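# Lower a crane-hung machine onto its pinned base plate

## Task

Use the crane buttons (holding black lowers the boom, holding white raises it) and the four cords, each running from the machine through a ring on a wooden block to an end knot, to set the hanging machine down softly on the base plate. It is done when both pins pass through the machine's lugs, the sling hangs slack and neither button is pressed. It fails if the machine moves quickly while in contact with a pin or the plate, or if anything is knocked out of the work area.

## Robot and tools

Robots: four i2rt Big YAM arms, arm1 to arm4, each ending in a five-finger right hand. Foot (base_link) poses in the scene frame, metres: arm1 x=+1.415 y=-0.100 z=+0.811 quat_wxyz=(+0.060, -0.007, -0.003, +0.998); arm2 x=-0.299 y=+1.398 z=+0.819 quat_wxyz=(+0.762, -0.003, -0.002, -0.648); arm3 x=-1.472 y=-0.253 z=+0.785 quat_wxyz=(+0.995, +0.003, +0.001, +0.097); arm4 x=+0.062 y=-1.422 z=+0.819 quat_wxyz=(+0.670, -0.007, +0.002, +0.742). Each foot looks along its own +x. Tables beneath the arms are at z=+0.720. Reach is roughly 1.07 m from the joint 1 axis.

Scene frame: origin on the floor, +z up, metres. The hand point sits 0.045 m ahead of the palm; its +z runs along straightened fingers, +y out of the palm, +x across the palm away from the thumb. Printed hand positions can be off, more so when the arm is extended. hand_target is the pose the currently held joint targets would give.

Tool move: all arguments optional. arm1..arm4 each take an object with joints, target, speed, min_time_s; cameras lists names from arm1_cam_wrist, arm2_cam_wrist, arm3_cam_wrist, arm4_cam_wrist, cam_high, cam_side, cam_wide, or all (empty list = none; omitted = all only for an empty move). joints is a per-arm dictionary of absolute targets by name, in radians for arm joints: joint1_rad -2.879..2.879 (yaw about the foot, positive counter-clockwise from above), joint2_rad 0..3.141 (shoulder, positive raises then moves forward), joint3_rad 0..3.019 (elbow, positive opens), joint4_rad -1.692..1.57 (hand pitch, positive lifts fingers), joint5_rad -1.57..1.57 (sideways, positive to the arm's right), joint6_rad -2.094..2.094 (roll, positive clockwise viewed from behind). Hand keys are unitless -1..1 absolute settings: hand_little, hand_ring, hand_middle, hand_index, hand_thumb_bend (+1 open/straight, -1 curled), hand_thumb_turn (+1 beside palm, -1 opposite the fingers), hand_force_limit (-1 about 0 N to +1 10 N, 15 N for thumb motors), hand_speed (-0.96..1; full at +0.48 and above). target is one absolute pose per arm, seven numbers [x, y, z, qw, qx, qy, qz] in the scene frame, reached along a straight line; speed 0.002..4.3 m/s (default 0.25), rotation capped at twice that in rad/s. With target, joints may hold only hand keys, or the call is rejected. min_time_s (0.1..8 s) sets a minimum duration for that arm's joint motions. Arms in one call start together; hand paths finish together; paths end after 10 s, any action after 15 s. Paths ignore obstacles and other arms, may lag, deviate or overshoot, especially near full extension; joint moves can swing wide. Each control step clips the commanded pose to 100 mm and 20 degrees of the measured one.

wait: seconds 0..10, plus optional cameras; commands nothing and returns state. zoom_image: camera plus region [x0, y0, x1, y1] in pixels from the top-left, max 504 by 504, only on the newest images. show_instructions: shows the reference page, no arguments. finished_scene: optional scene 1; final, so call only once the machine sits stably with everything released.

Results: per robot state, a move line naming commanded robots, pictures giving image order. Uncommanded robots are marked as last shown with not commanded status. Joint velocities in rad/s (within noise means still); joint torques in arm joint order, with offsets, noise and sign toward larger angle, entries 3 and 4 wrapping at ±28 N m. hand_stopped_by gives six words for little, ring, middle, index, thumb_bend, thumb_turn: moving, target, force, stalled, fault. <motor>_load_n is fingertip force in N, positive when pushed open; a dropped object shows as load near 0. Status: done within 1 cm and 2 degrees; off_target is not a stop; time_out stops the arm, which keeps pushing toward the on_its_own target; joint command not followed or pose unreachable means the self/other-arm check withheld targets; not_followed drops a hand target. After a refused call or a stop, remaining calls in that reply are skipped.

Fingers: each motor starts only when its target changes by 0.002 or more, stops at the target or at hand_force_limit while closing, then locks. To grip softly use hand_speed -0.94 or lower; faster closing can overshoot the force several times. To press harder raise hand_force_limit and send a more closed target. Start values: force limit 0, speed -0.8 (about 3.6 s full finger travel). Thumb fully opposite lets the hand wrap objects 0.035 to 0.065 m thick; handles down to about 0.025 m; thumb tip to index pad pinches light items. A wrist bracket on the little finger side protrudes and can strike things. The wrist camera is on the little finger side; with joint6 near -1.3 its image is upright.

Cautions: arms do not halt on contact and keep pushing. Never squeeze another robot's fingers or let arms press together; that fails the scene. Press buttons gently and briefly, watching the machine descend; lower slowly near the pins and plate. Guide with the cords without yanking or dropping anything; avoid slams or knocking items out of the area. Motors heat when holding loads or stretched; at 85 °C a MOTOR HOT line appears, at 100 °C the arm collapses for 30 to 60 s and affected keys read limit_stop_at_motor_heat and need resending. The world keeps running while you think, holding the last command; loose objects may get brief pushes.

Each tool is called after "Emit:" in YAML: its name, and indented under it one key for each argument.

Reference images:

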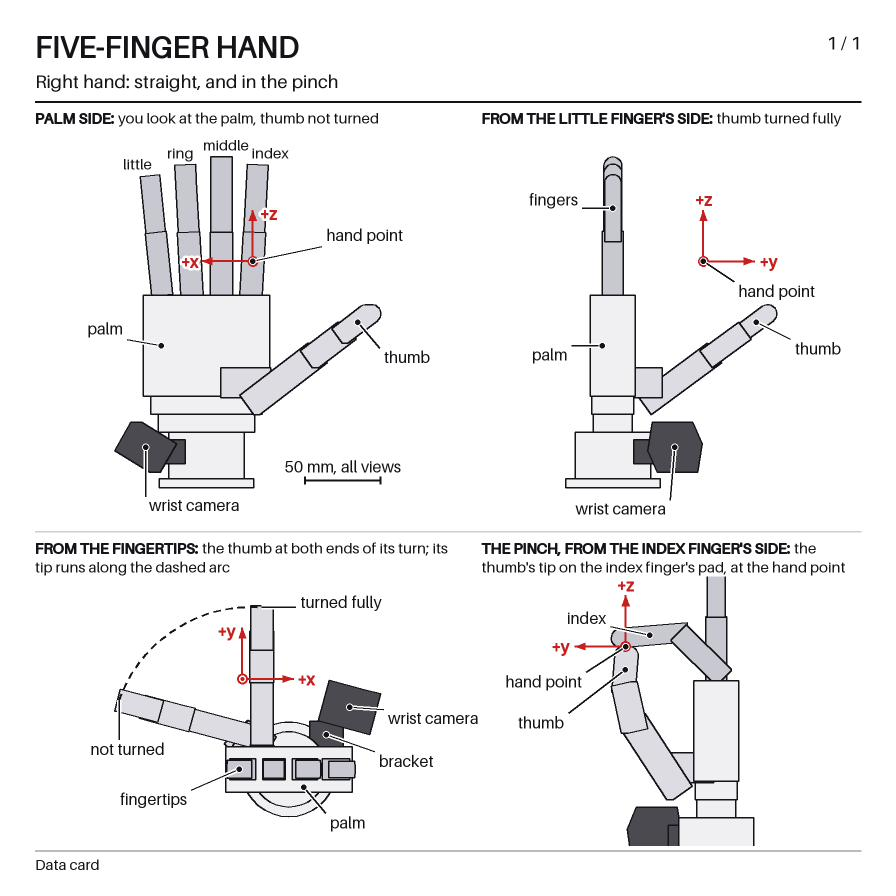

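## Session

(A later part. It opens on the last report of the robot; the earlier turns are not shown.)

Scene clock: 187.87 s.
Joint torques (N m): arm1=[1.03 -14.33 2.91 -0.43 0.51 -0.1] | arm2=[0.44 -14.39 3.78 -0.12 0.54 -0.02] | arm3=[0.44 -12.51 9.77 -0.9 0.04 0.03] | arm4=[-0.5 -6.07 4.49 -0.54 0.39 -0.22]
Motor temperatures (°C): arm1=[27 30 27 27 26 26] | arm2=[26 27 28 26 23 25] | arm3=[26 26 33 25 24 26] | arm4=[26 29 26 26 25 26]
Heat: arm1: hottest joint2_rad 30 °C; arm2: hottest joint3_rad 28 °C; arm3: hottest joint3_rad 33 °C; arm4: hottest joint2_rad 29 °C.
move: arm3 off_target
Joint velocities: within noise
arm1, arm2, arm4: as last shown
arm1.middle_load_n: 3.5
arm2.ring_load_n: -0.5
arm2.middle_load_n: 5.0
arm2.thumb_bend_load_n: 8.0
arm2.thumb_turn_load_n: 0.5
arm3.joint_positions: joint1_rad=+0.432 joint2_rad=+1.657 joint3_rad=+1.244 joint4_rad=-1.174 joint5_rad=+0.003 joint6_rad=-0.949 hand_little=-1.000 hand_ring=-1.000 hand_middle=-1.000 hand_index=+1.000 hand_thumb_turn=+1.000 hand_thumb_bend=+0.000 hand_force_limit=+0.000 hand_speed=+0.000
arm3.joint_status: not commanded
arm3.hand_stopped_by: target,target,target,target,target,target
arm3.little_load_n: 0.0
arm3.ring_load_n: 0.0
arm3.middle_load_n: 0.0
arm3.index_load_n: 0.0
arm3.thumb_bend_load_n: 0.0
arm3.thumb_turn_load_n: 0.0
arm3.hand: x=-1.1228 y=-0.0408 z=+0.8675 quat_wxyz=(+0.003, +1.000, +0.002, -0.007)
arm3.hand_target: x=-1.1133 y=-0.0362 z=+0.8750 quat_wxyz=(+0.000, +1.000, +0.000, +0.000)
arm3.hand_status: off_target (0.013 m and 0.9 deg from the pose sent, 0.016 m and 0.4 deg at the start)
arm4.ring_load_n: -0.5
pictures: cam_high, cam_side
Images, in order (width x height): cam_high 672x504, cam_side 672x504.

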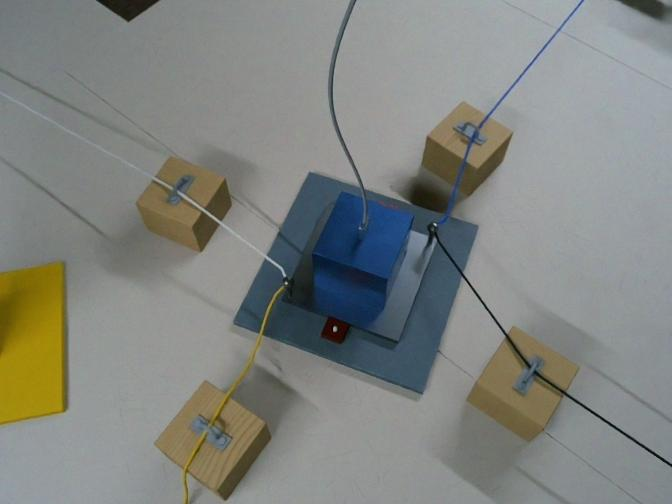

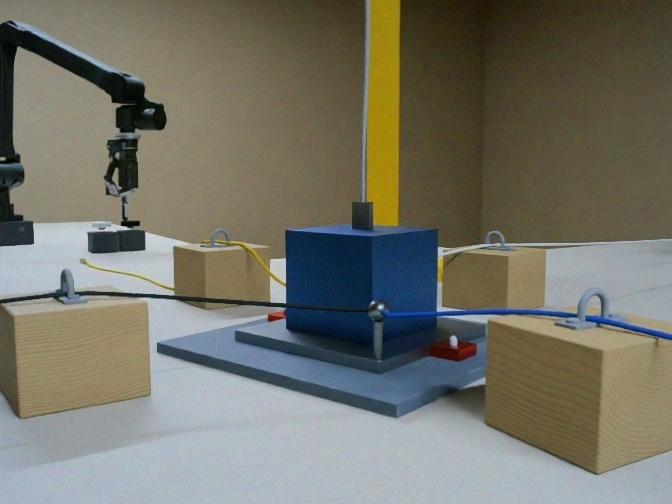

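Emit:
move:
  arm1: {"target": [0.975, 0.029, 0.78, 0.599, -0.790, -0.096, -0.092], "speed": 0.04}
  arm4: {"target": [0.084, -1.095, 0.78, 0.347, -0.699, 0.456, -0.427], "speed": 0.04}
  arm2: {"target": [-0.163, 1.00, 0.78, 0.374, -0.332, -0.748, 0.437], "speed": 0.04}
  arm3: {"target": [-1.12, -0.04, 0.95, 0, 1, 0, 0], "speed": 0.1}
  cameras: ["cam_side", "cam_high"]

Emit:
move:
  arm1: {"target": [0.965, 0.029, 0.745, 0.599, -0.790, -0.096, -0.092], "speed": 0.05}
  arm4: {"target": [0.084, -1.085, 0.743, 0.347, -0.699, 0.456, -0.427], "speed": 0.05}
  arm2: {"target": [-0.161, 0.99, 0.747, 0.374, -0.332, -0.748, 0.437], "speed": 0.05}
  cameras: ["arm1_cam_wrist", "arm2_cam_wrist", "arm4_cam_wrist", "cam_high"]

Scene clock: 190.60 s.
Joint torques (N m): arm1=[0.03 -13.92 6.65 0.01 0.67 -0.15] | arm2=[-0.73 -12.81 5.89 0.09 0.97 -0.16] | arm3=[0.67 -12.51 11.11 -0.9 0.04 0.07] | arm4=[-0.26 -7 5.26 -0.12 0.78 -0.28]
Motor temperatures (°C): arm1=[27 30 27 27 26 26] | arm2=[26 27 28 26 23 25] | arm3=[26 26 33 25 24 26] | arm4=[26 29 26 26 25 26]
Heat: arm1: hottest joint2_rad 30 °C; arm2: hottest joint3_rad 28 °C; arm3: hottest joint3_rad 33 °C; arm4: hottest joint2_rad 29 °C.
move: arm1 off_target; arm2 off_target; arm3 off_target; arm4 off_target
Joint velocities: within noise
arm1.joint_positions: joint1_rad=+0.224 joint2_rad=+1.940 joint3_rad=+1.017 joint4_rad=-1.094 joint5_rad=+1.270 joint6_rad=+1.758 hand_little=+1.000 hand_ring=+1.000 hand_middle=-0.239 hand_index=-0.150 hand_thumb_turn=-1.000 hand_thumb_bend=+0.252 hand_force_limit=+0.100 hand_speed=-0.900
arm1.joint_status: not commanded
arm1.hand_stopped_by: target,target,force,force,target,target
arm1.little_load_n: 0.0
arm1.ring_load_n: 0.0
arm1.middle_load_n: 3.5
arm1.index_load_n: 6.5
arm1.thumb_bend_load_n: 6.0
arm1.thumb_turn_load_n: 3.5
arm1.hand: x=+0.9889 y=+0.0270 z=+0.7777 quat_wxyz=(-0.599, +0.788, +0.103, +0.098)
arm1.hand_target: x=+0.9754 y=+0.0289 z=+0.7803 quat_wxyz=(-0.599, +0.790, +0.096, +0.092)
arm1.hand_status: off_target (0.014 m and 1.1 deg from the pose sent, 0.043 m and 0.8 deg at the start)
arm2.joint_positions: joint1_rad=+0.560 joint2_rad=+1.971 joint3_rad=+1.033 joint4_rad=-1.293 joint5_rad=+1.128 joint6_rad=+1.971 hand_little=+1.000 hand_ring=+1.000 hand_middle=-0.194 hand_index=-0.083 hand_thumb_turn=-1.000 hand_thumb_bend=+0.252 hand_force_limit=+0.100 hand_speed=-0.900
arm2.joint_status: not commanded
arm2.hand_stopped_by: target,target,force,force,target,target
arm2.little_load_n: 0.0
arm2.ring_load_n: 0.0
arm2.middle_load_n: 5.5
arm2.index_load_n: 6.5
arm2.thumb_bend_load_n: 8.0
arm2.thumb_turn_load_n: 0.5
arm2.hand: x=-0.1678 y=+1.0102 z=+0.7790 quat_wxyz=(+0.379, -0.328, -0.748, +0.435)
arm2.hand_target: x=-0.1631 y=+1.0003 z=+0.7801 quat_wxyz=(+0.374, -0.332, -0.748, +0.437)
arm2.hand_status: off_target (0.011 m and 0.8 deg from the pose sent, 0.041 m and 1.6 deg at the start)
arm3.joint_positions: joint1_rad=+0.432 joint2_rad=+1.587 joint3_rad=+1.340 joint4_rad=-1.362 joint5_rad=+0.003 joint6_rad=-0.949 hand_little=-1.000 hand_ring=-1.000 hand_middle=-1.000 hand_index=+1.000 hand_thumb_turn=+1.000 hand_thumb_bend=+0.000 hand_force_limit=+0.000 hand_speed=+0.000
arm3.joint_status: not commanded
arm3.hand_stopped_by: target,target,target,target,target,target
arm3.little_load_n: 0.0
arm3.ring_load_n: 0.0
arm3.middle_load_n: 0.0
arm3.index_load_n: 0.0
arm3.thumb_bend_load_n: 0.0
arm3.thumb_turn_load_n: 0.0
arm3.hand: x=-1.1318 y=-0.0477 z=+0.9350 quat_wxyz=(+0.009, +1.000, +0.002, -0.015)
arm3.hand_target: x=-1.1206 y=-0.0404 z=+0.9501 quat_wxyz=(+0.000, +1.000, +0.000, +0.000)
arm3.hand_status: off_target (0.021 m and 2.1 deg from the pose sent, 0.083 m and 0.9 deg at the start)
arm4.joint_positions: joint1_rad=+0.312 joint2_rad=+1.759 joint3_rad=+0.734 joint4_rad=-1.158 joint5_rad=+1.067 joint6_rad=+1.942 hand_little=+1.000 hand_ring=+1.000 hand_middle=-0.116 hand_index=-0.139 hand_thumb_turn=-1.000 hand_thumb_bend=+0.251 hand_force_limit=+0.100 hand_speed=-0.900
arm4.joint_status: not commanded
arm4.hand_stopped_by: target,target,force,force,target,target
arm4.little_load_n: 0.0
arm4.ring_load_n: 0.0
arm4.middle_load_n: 5.5
arm4.index_load_n: 6.5
arm4.thumb_bend_load_n: 6.5
arm4.thumb_turn_load_n: 0.0
arm4.hand: x=+0.0863 y=-1.1067 z=+0.7800 quat_wxyz=(-0.346, +0.699, -0.454, +0.431)
arm4.hand_target: x=+0.0841 y=-1.0952 z=+0.7802 quat_wxyz=(-0.347, +0.699, -0.456, +0.427)
arm4.hand_status: off_target (0.012 m and 0.5 deg from the pose sent, 0.038 m and 1.1 deg at the start)
pictures: cam_high, cam_side
Images, in order (width x height): cam_high 672x504, cam_side 672x504.

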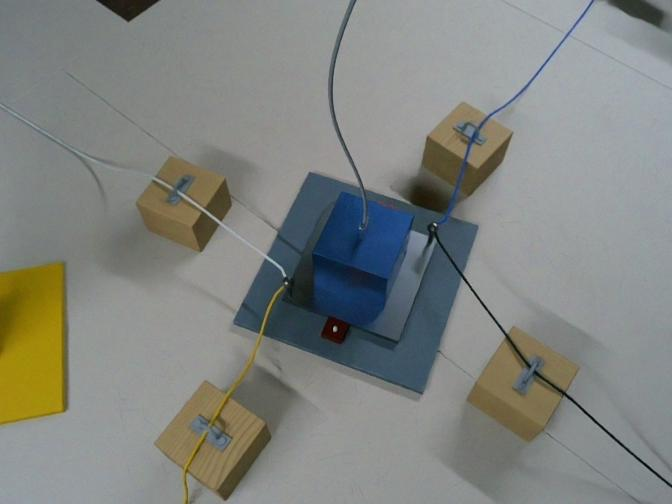

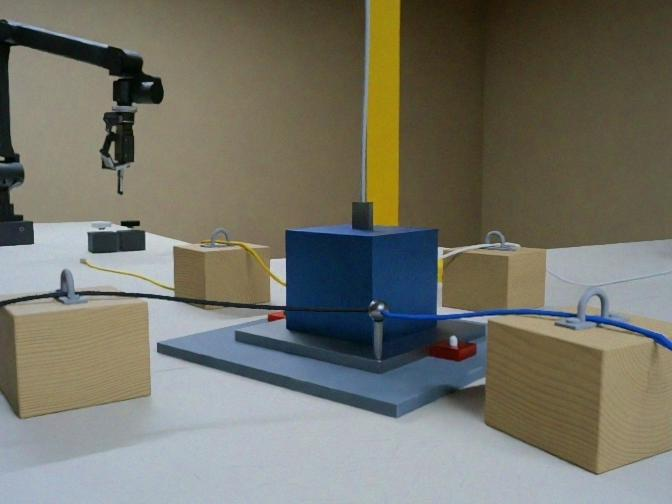

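Scene clock: 191.87 s.
Joint torques (N m): arm1=[-0.03 -14.74 6.12 -0.01 0.71 -0.15] | arm2=[-0.85 -13.74 5.46 0.12 0.99 -0.16] | arm3=[0.62 -12.51 11.14 -0.91 0.04 0.07] | arm4=[-0.32 -7.94 4.55 -0.1 0.78 -0.28]
Motor temperatures (°C): arm1=[27 30 27 27 26 26] | arm2=[26 27 28 26 23 25] | arm3=[26 26 33 25 24 26] | arm4=[26 29 26 26 25 26]
Heat: arm1: hottest joint2_rad 30 °C; arm2: hottest joint3_rad 28 °C; arm3: hottest joint3_rad 33 °C; arm4: hottest joint2_rad 29 °C.
move: arm1 off_target; arm2 off_target; arm4 off_target
Joint velocities: within noise
arm1.joint_positions: joint1_rad=+0.222 joint2_rad=+2.035 joint3_rad=+1.048 joint4_rad=-1.026 joint5_rad=+1.270 joint6_rad=+1.752 hand_little=+1.000 hand_ring=+1.000 hand_middle=-0.239 hand_index=-0.150 hand_thumb_turn=-1.000 hand_thumb_bend=+0.252 hand_force_limit=+0.100 hand_speed=-0.900
arm1.joint_status: not commanded
arm1.hand_stopped_by: target,target,force,force,target,target
arm1.little_load_n: 0.0
arm1.ring_load_n: 0.0
arm1.middle_load_n: 4.0
arm1.index_load_n: 7.0
arm1.thumb_bend_load_n: 6.5
arm1.thumb_turn_load_n: 3.5
arm1.hand: x=+0.9789 y=+0.0264 z=+0.7427 quat_wxyz=(-0.599, +0.788, +0.104, +0.099)
arm1.hand_target: x=+0.9653 y=+0.0290 z=+0.7453 quat_wxyz=(-0.599, +0.790, +0.096, +0.092)
arm1.hand_status: off_target (0.014 m and 1.2 deg from the pose sent, 0.041 m and 1.1 deg at the start)
arm2.joint_positions: joint1_rad=+0.549 joint2_rad=+2.057 joint3_rad=+1.058 joint4_rad=-1.214 joint5_rad=+1.135 joint6_rad=+1.949 hand_little=+1.000 hand_ring=+1.000 hand_middle=-0.194 hand_index=-0.083 hand_thumb_turn=-1.000 hand_thumb_bend=+0.252 hand_force_limit=+0.100 hand_speed=-0.900
arm2.joint_status: not commanded
arm2.hand_stopped_by: target,target,force,force,target,target
arm2.little_load_n: 0.0
arm2.ring_load_n: 0.0
arm2.middle_load_n: 5.5
arm2.index_load_n: 7.0
arm2.thumb_bend_load_n: 8.0
arm2.thumb_turn_load_n: 0.5
arm2.hand: x=-0.1654 y=+1.0004 z=+0.7458 quat_wxyz=(+0.379, -0.328, -0.749, +0.434)
arm2.hand_target: x=-0.1611 y=+0.9901 z=+0.7472 quat_wxyz=(+0.374, -0.332, -0.748, +0.437)
arm2.hand_status: off_target (0.011 m and 0.8 deg from the pose sent, 0.038 m and 0.7 deg at the start)
arm3: as last shown
arm3.little_load_n: 0.5
arm4.joint_positions: joint1_rad=+0.300 joint2_rad=+1.876 joint3_rad=+0.756 joint4_rad=-1.047 joint5_rad=+1.073 joint6_rad=+1.921 hand_little=+1.000 hand_ring=+1.000 hand_middle=-0.116 hand_index=-0.139 hand_thumb_turn=-1.000 hand_thumb_bend=+0.251 hand_force_limit=+0.100 hand_speed=-0.900
arm4.joint_status: not commanded
arm4.hand_stopped_by: target,target,force,force,target,target
arm4.little_load_n: 0.0
arm4.ring_load_n: 0.0
arm4.middle_load_n: 6.0
arm4.index_load_n: 6.0
arm4.thumb_bend_load_n: 6.5
arm4.thumb_turn_load_n: 0.5
arm4.hand: x=+0.0858 y=-1.0963 z=+0.7434 quat_wxyz=(-0.346, +0.700, -0.453, +0.431)
arm4.hand_target: x=+0.0841 y=-1.0852 z=+0.7433 quat_wxyz=(-0.347, +0.699, -0.456, +0.427)
arm4.hand_status: off_target (0.011 m and 0.6 deg from the pose sent, 0.043 m and 0.5 deg at the start)
Images, in order (width x height): arm1_cam_wrist 616x616, arm2_cam_wrist 616x616, arm4_cam_wrist 616x616, cam_high 672x504.

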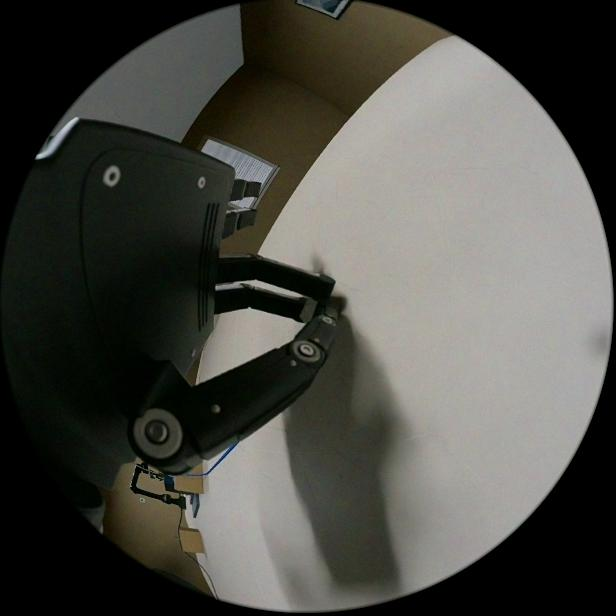

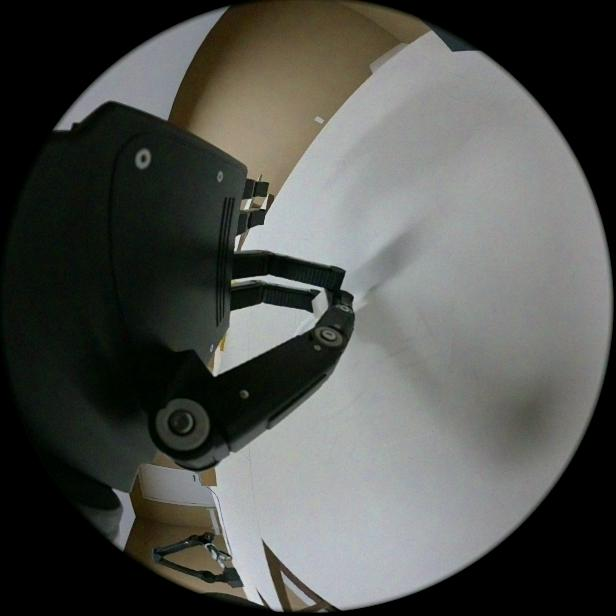

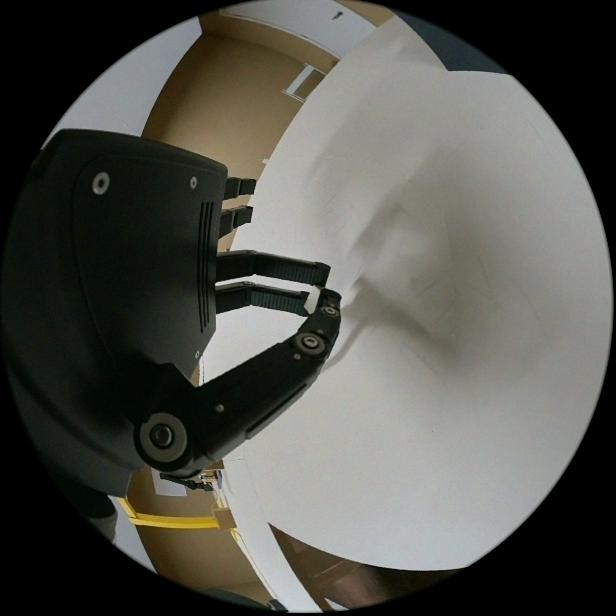

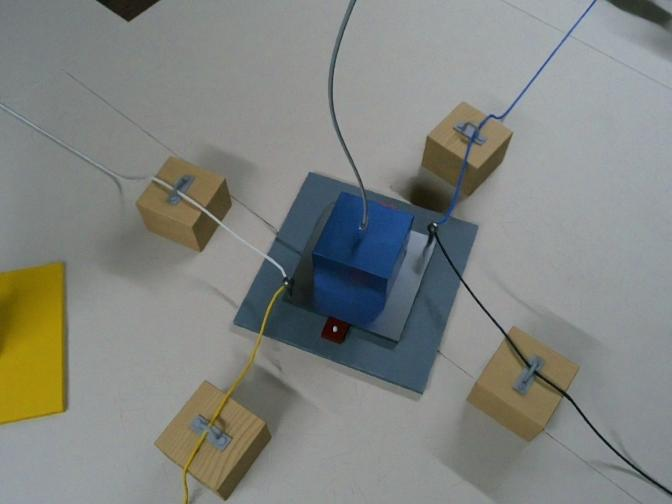

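Emit:
move:
  arm1: {"target": [0.963, 0.029, 0.739, 0.599, -0.790, -0.096, -0.092], "speed": 0.05}
  arm4: {"target": [0.084, -1.083, 0.731, 0.347, -0.699, 0.456, -0.427], "speed": 0.05}
  arm2: {"target": [-0.160, 0.988, 0.737, 0.374, -0.332, -0.748, 0.437], "speed": 0.05}
  cameras: []

Emit:
move:
  arm1: {"joints": {"hand_index": 0.2, "hand_middle": 0.2, "hand_speed": -0.6}}
  arm4: {"joints": {"hand_index": 0.2, "hand_middle": 0.2, "hand_speed": -0.6}}
  arm2: {"joints": {"hand_index": 0.2, "hand_middle": 0.2, "hand_speed": -0.6}}
  cameras: ["arm1_cam_wrist", "arm2_cam_wrist", "arm4_cam_wrist", "cam_high", "cam_side"]

Emit:
zoom_image:
  camera: "cam_side"
  region: [220, 280, 510, 420]

Scene clock: 193.67 s.
Joint torques (N m): arm1=[0.09 -14.74 6.04 -0.01 0.7 -0.19] | arm2=[-0.79 -13.8 5.37 0.12 0.99 -0.16] | arm3=[0.67 -12.51 11.14 -0.9 0.04 0.06] | arm4=[-0.26 -8 4.26 -0.05 0.8 -0.25]
Motor temperatures (°C): arm1=[27 30 27 27 26 26] | arm2=[26 27 28 26 24 25] | arm3=[26 26 33 25 24 26] | arm4=[26 29 26 26 25 26]
Heat: arm1: hottest joint2_rad 30 °C; arm2: hottest joint3_rad 28 °C; arm3: hottest joint3_rad 33 °C; arm4: hottest joint2_rad 29 °C.
move: arm1 off_target; arm2 off_target; arm4 off_target
Joint velocities: within noise
arm1.joint_positions: joint1_rad=+0.222 joint2_rad=+2.049 joint3_rad=+1.055 joint4_rad=-1.015 joint5_rad=+1.270 joint6_rad=+1.750 hand_little=+1.000 hand_ring=+1.000 hand_middle=-0.239 hand_index=-0.150 hand_thumb_turn=-1.000 hand_thumb_bend=+0.252 hand_force_limit=+0.100 hand_speed=-0.900
arm1.joint_status: not commanded
arm1.hand_stopped_by: target,target,force,force,target,target
arm1.little_load_n: 0.0
arm1.ring_load_n: 0.0
arm1.middle_load_n: 4.0
arm1.index_load_n: 7.0
arm1.thumb_bend_load_n: 6.5
arm1.thumb_turn_load_n: 3.5
arm1.hand: x=+0.9762 y=+0.0261 z=+0.7380 quat_wxyz=(-0.599, +0.788, +0.103, +0.097)
arm1.hand_target: x=+0.9633 y=+0.0289 z=+0.7393 quat_wxyz=(-0.599, +0.790, +0.096, +0.092)
arm1.hand_status: off_target (0.014 m and 1.0 deg from the pose sent, 0.017 m and 1.2 deg at the start)
arm2.joint_positions: joint1_rad=+0.549 joint2_rad=+2.082 joint3_rad=+1.066 joint4_rad=-1.194 joint5_rad=+1.136 joint6_rad=+1.947 hand_little=+1.000 hand_ring=+1.000 hand_middle=-0.194 hand_index=-0.083 hand_thumb_turn=-1.000 hand_thumb_bend=+0.252 hand_force_limit=+0.100 hand_speed=-0.900
arm2.joint_status: not commanded
arm2.hand_stopped_by: target,target,force,force,target,target
arm2.little_load_n: 0.0
arm2.ring_load_n: 0.0
arm2.middle_load_n: 5.5
arm2.index_load_n: 6.5
arm2.thumb_bend_load_n: 8.0
arm2.thumb_turn_load_n: 0.5
arm2.hand: x=-0.1642 y=+0.9984 z=+0.7363 quat_wxyz=(+0.379, -0.328, -0.749, +0.435)
arm2.hand_target: x=-0.1601 y=+0.9881 z=+0.7372 quat_wxyz=(+0.374, -0.332, -0.748, +0.437)
arm2.hand_status: off_target (0.011 m and 0.8 deg from the pose sent, 0.016 m and 0.8 deg at the start)
arm3: as last shown
arm3.little_load_n: 0.0
arm4.joint_positions: joint1_rad=+0.298 joint2_rad=+1.910 joint3_rad=+0.763 joint4_rad=-1.013 joint5_rad=+1.075 joint6_rad=+1.917 hand_little=+1.000 hand_ring=+1.000 hand_middle=-0.116 hand_index=-0.139 hand_thumb_turn=-1.000 hand_thumb_bend=+0.251 hand_force_limit=+0.100 hand_speed=-0.900
arm4.joint_status: not commanded
arm4.hand_stopped_by: target,target,force,force,target,target
arm4.little_load_n: 0.0
arm4.ring_load_n: 0.0
arm4.middle_load_n: 6.0
arm4.index_load_n: 6.5
arm4.thumb_bend_load_n: 6.5
arm4.thumb_turn_load_n: 0.0
arm4.hand: x=+0.0853 y=-1.0934 z=+0.7323 quat_wxyz=(-0.346, +0.700, -0.454, +0.430)
arm4.hand_target: x=+0.0840 y=-1.0831 z=+0.7312 quat_wxyz=(-0.347, +0.699, -0.456, +0.427)
arm4.hand_status: off_target (0.011 m and 0.4 deg from the pose sent, 0.018 m and 0.6 deg at the start)

Scene clock: 194.53 s.
Joint torques (N m): arm1=[-0.44 -14.51 6.15 -0.01 0.67 -0.17] | arm2=[-0.79 -13.8 5.38 0.12 0.98 -0.16] | arm3=[0.62 -12.57 11.12 -0.9 0.04 0.07] | arm4=[-0.44 -8.06 4.29 -0.08 0.77 -0.24]
Motor temperatures (°C): arm1=[27 30 27 27 26 26] | arm2=[26 27 28 26 24 25] | arm3=[26 26 33 25 24 26] | arm4=[26 29 26 26 25 26]
Heat: arm1: hottest joint2_rad 30 °C; arm2: hottest joint3_rad 28 °C; arm3: hottest joint3_rad 33 °C; arm4: hottest joint2_rad 29 °C.
move: arm1 done; arm2 done; arm4 done
Joint velocities: within noise
arm1.joint_positions: joint1_rad=+0.222 joint2_rad=+2.049 joint3_rad=+1.055 joint4_rad=-1.015 joint5_rad=+1.270 joint6_rad=+1.750 hand_little=+1.000 hand_ring=+1.000 hand_middle=+0.200 hand_index=+0.200 hand_thumb_turn=-1.000 hand_thumb_bend=+0.250 hand_force_limit=+0.100 hand_speed=-0.600
arm1.joint_status: all done
arm1.hand_stopped_by: target,target,target,target,target,target
arm1.little_load_n: 0.0
arm1.ring_load_n: -0.5
arm1.middle_load_n: 0.0
arm1.index_load_n: 0.0
arm1.thumb_bend_load_n: 0.0
arm1.thumb_turn_load_n: 0.0
arm1.hand: x=+0.9763 y=+0.0263 z=+0.7380 quat_wxyz=(-0.599, +0.788, +0.103, +0.098)
arm1.hand_target: x=+0.9634 y=+0.0290 z=+0.7393 quat_wxyz=(-0.599, +0.790, +0.096, +0.092)
arm1.hand_status: not commanded
arm2.joint_positions: joint1_rad=+0.549 joint2_rad=+2.082 joint3_rad=+1.066 joint4_rad=-1.194 joint5_rad=+1.136 joint6_rad=+1.947 hand_little=+1.000 hand_ring=+1.000 hand_middle=+0.200 hand_index=+0.200 hand_thumb_turn=-1.000 hand_thumb_bend=+0.250 hand_force_limit=+0.100 hand_speed=-0.600
arm2.joint_status: all done
arm2.hand_stopped_by: target,target,target,target,target,target
arm2.little_load_n: 0.0
arm2.ring_load_n: 0.0
arm2.middle_load_n: 0.0
arm2.index_load_n: 0.0
arm2.thumb_bend_load_n: 0.0
arm2.thumb_turn_load_n: 0.0
arm2.hand: x=-0.1642 y=+0.9984 z=+0.7364 quat_wxyz=(+0.379, -0.328, -0.749, +0.435)
arm2.hand_target: x=-0.1601 y=+0.9882 z=+0.7372 quat_wxyz=(+0.374, -0.332, -0.748, +0.437)
arm2.hand_status: not commanded
arm3: as last shown
arm3.thumb_turn_load_n: 0.5
arm4.joint_positions: joint1_rad=+0.298 joint2_rad=+1.910 joint3_rad=+0.763 joint4_rad=-1.013 joint5_rad=+1.075 joint6_rad=+1.917 hand_little=+1.000 hand_ring=+1.000 hand_middle=+0.200 hand_index=+0.200 hand_thumb_turn=-1.000 hand_thumb_bend=+0.250 hand_force_limit=+0.100 hand_speed=-0.600
arm4.joint_status: all done
arm4.hand_stopped_by: target,target,target,target,target,target
arm4.little_load_n: 0.0
arm4.ring_load_n: 0.0
arm4.middle_load_n: 0.0
arm4.index_load_n: 0.0
arm4.thumb_bend_load_n: 0.0
arm4.thumb_turn_load_n: 0.0
arm4.hand: x=+0.0853 y=-1.0933 z=+0.7324 quat_wxyz=(-0.346, +0.700, -0.453, +0.430)
arm4.hand_target: x=+0.0840 y=-1.0831 z=+0.7312 quat_wxyz=(-0.347, +0.699, -0.456, +0.427)
arm4.hand_status: not commanded
Images, in order (width x height): arm1_cam_wrist 616x616, arm2_cam_wrist 616x616, arm4_cam_wrist 616x616, cam_high 672x504, cam_side 672x504.

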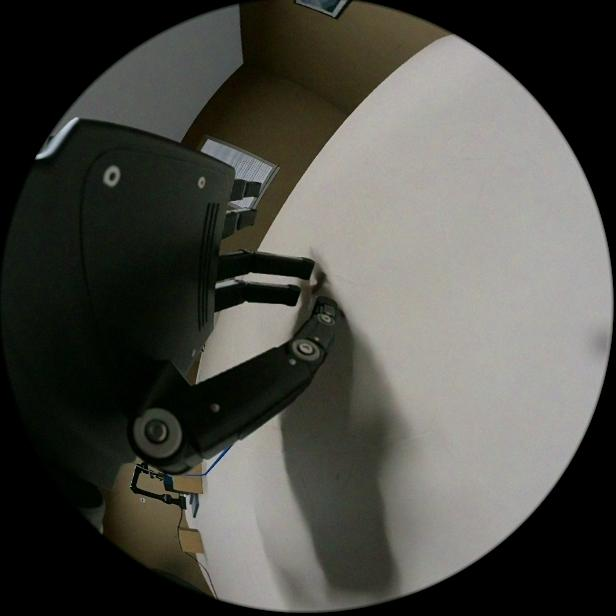

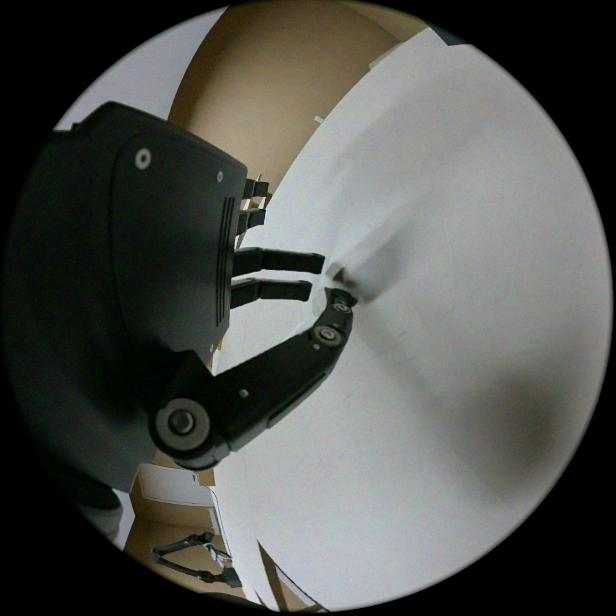

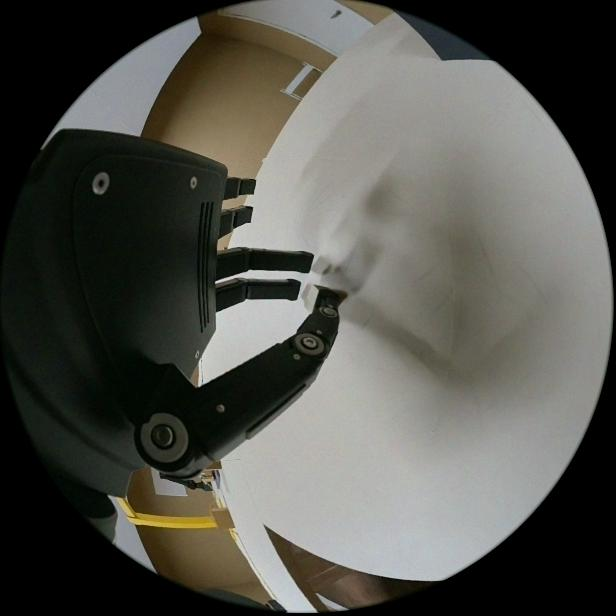

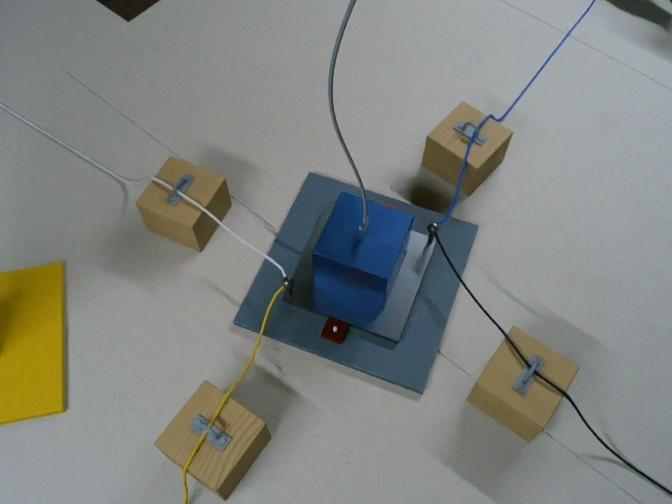

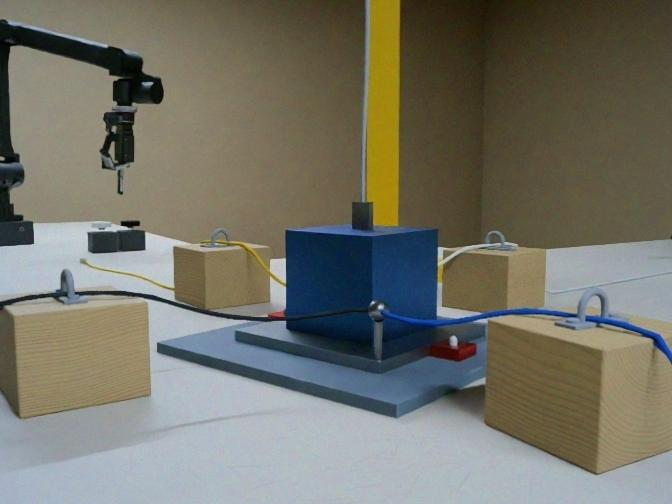

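Scaled by 1.738 from the camera's image (finer frame: 960x720).

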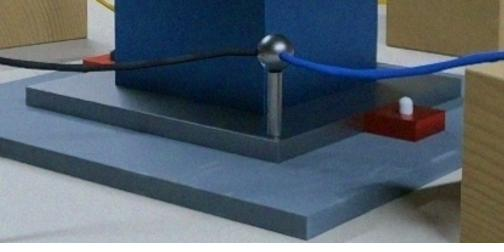

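Emit:
finished_scene:

The scene is finished: the task was done.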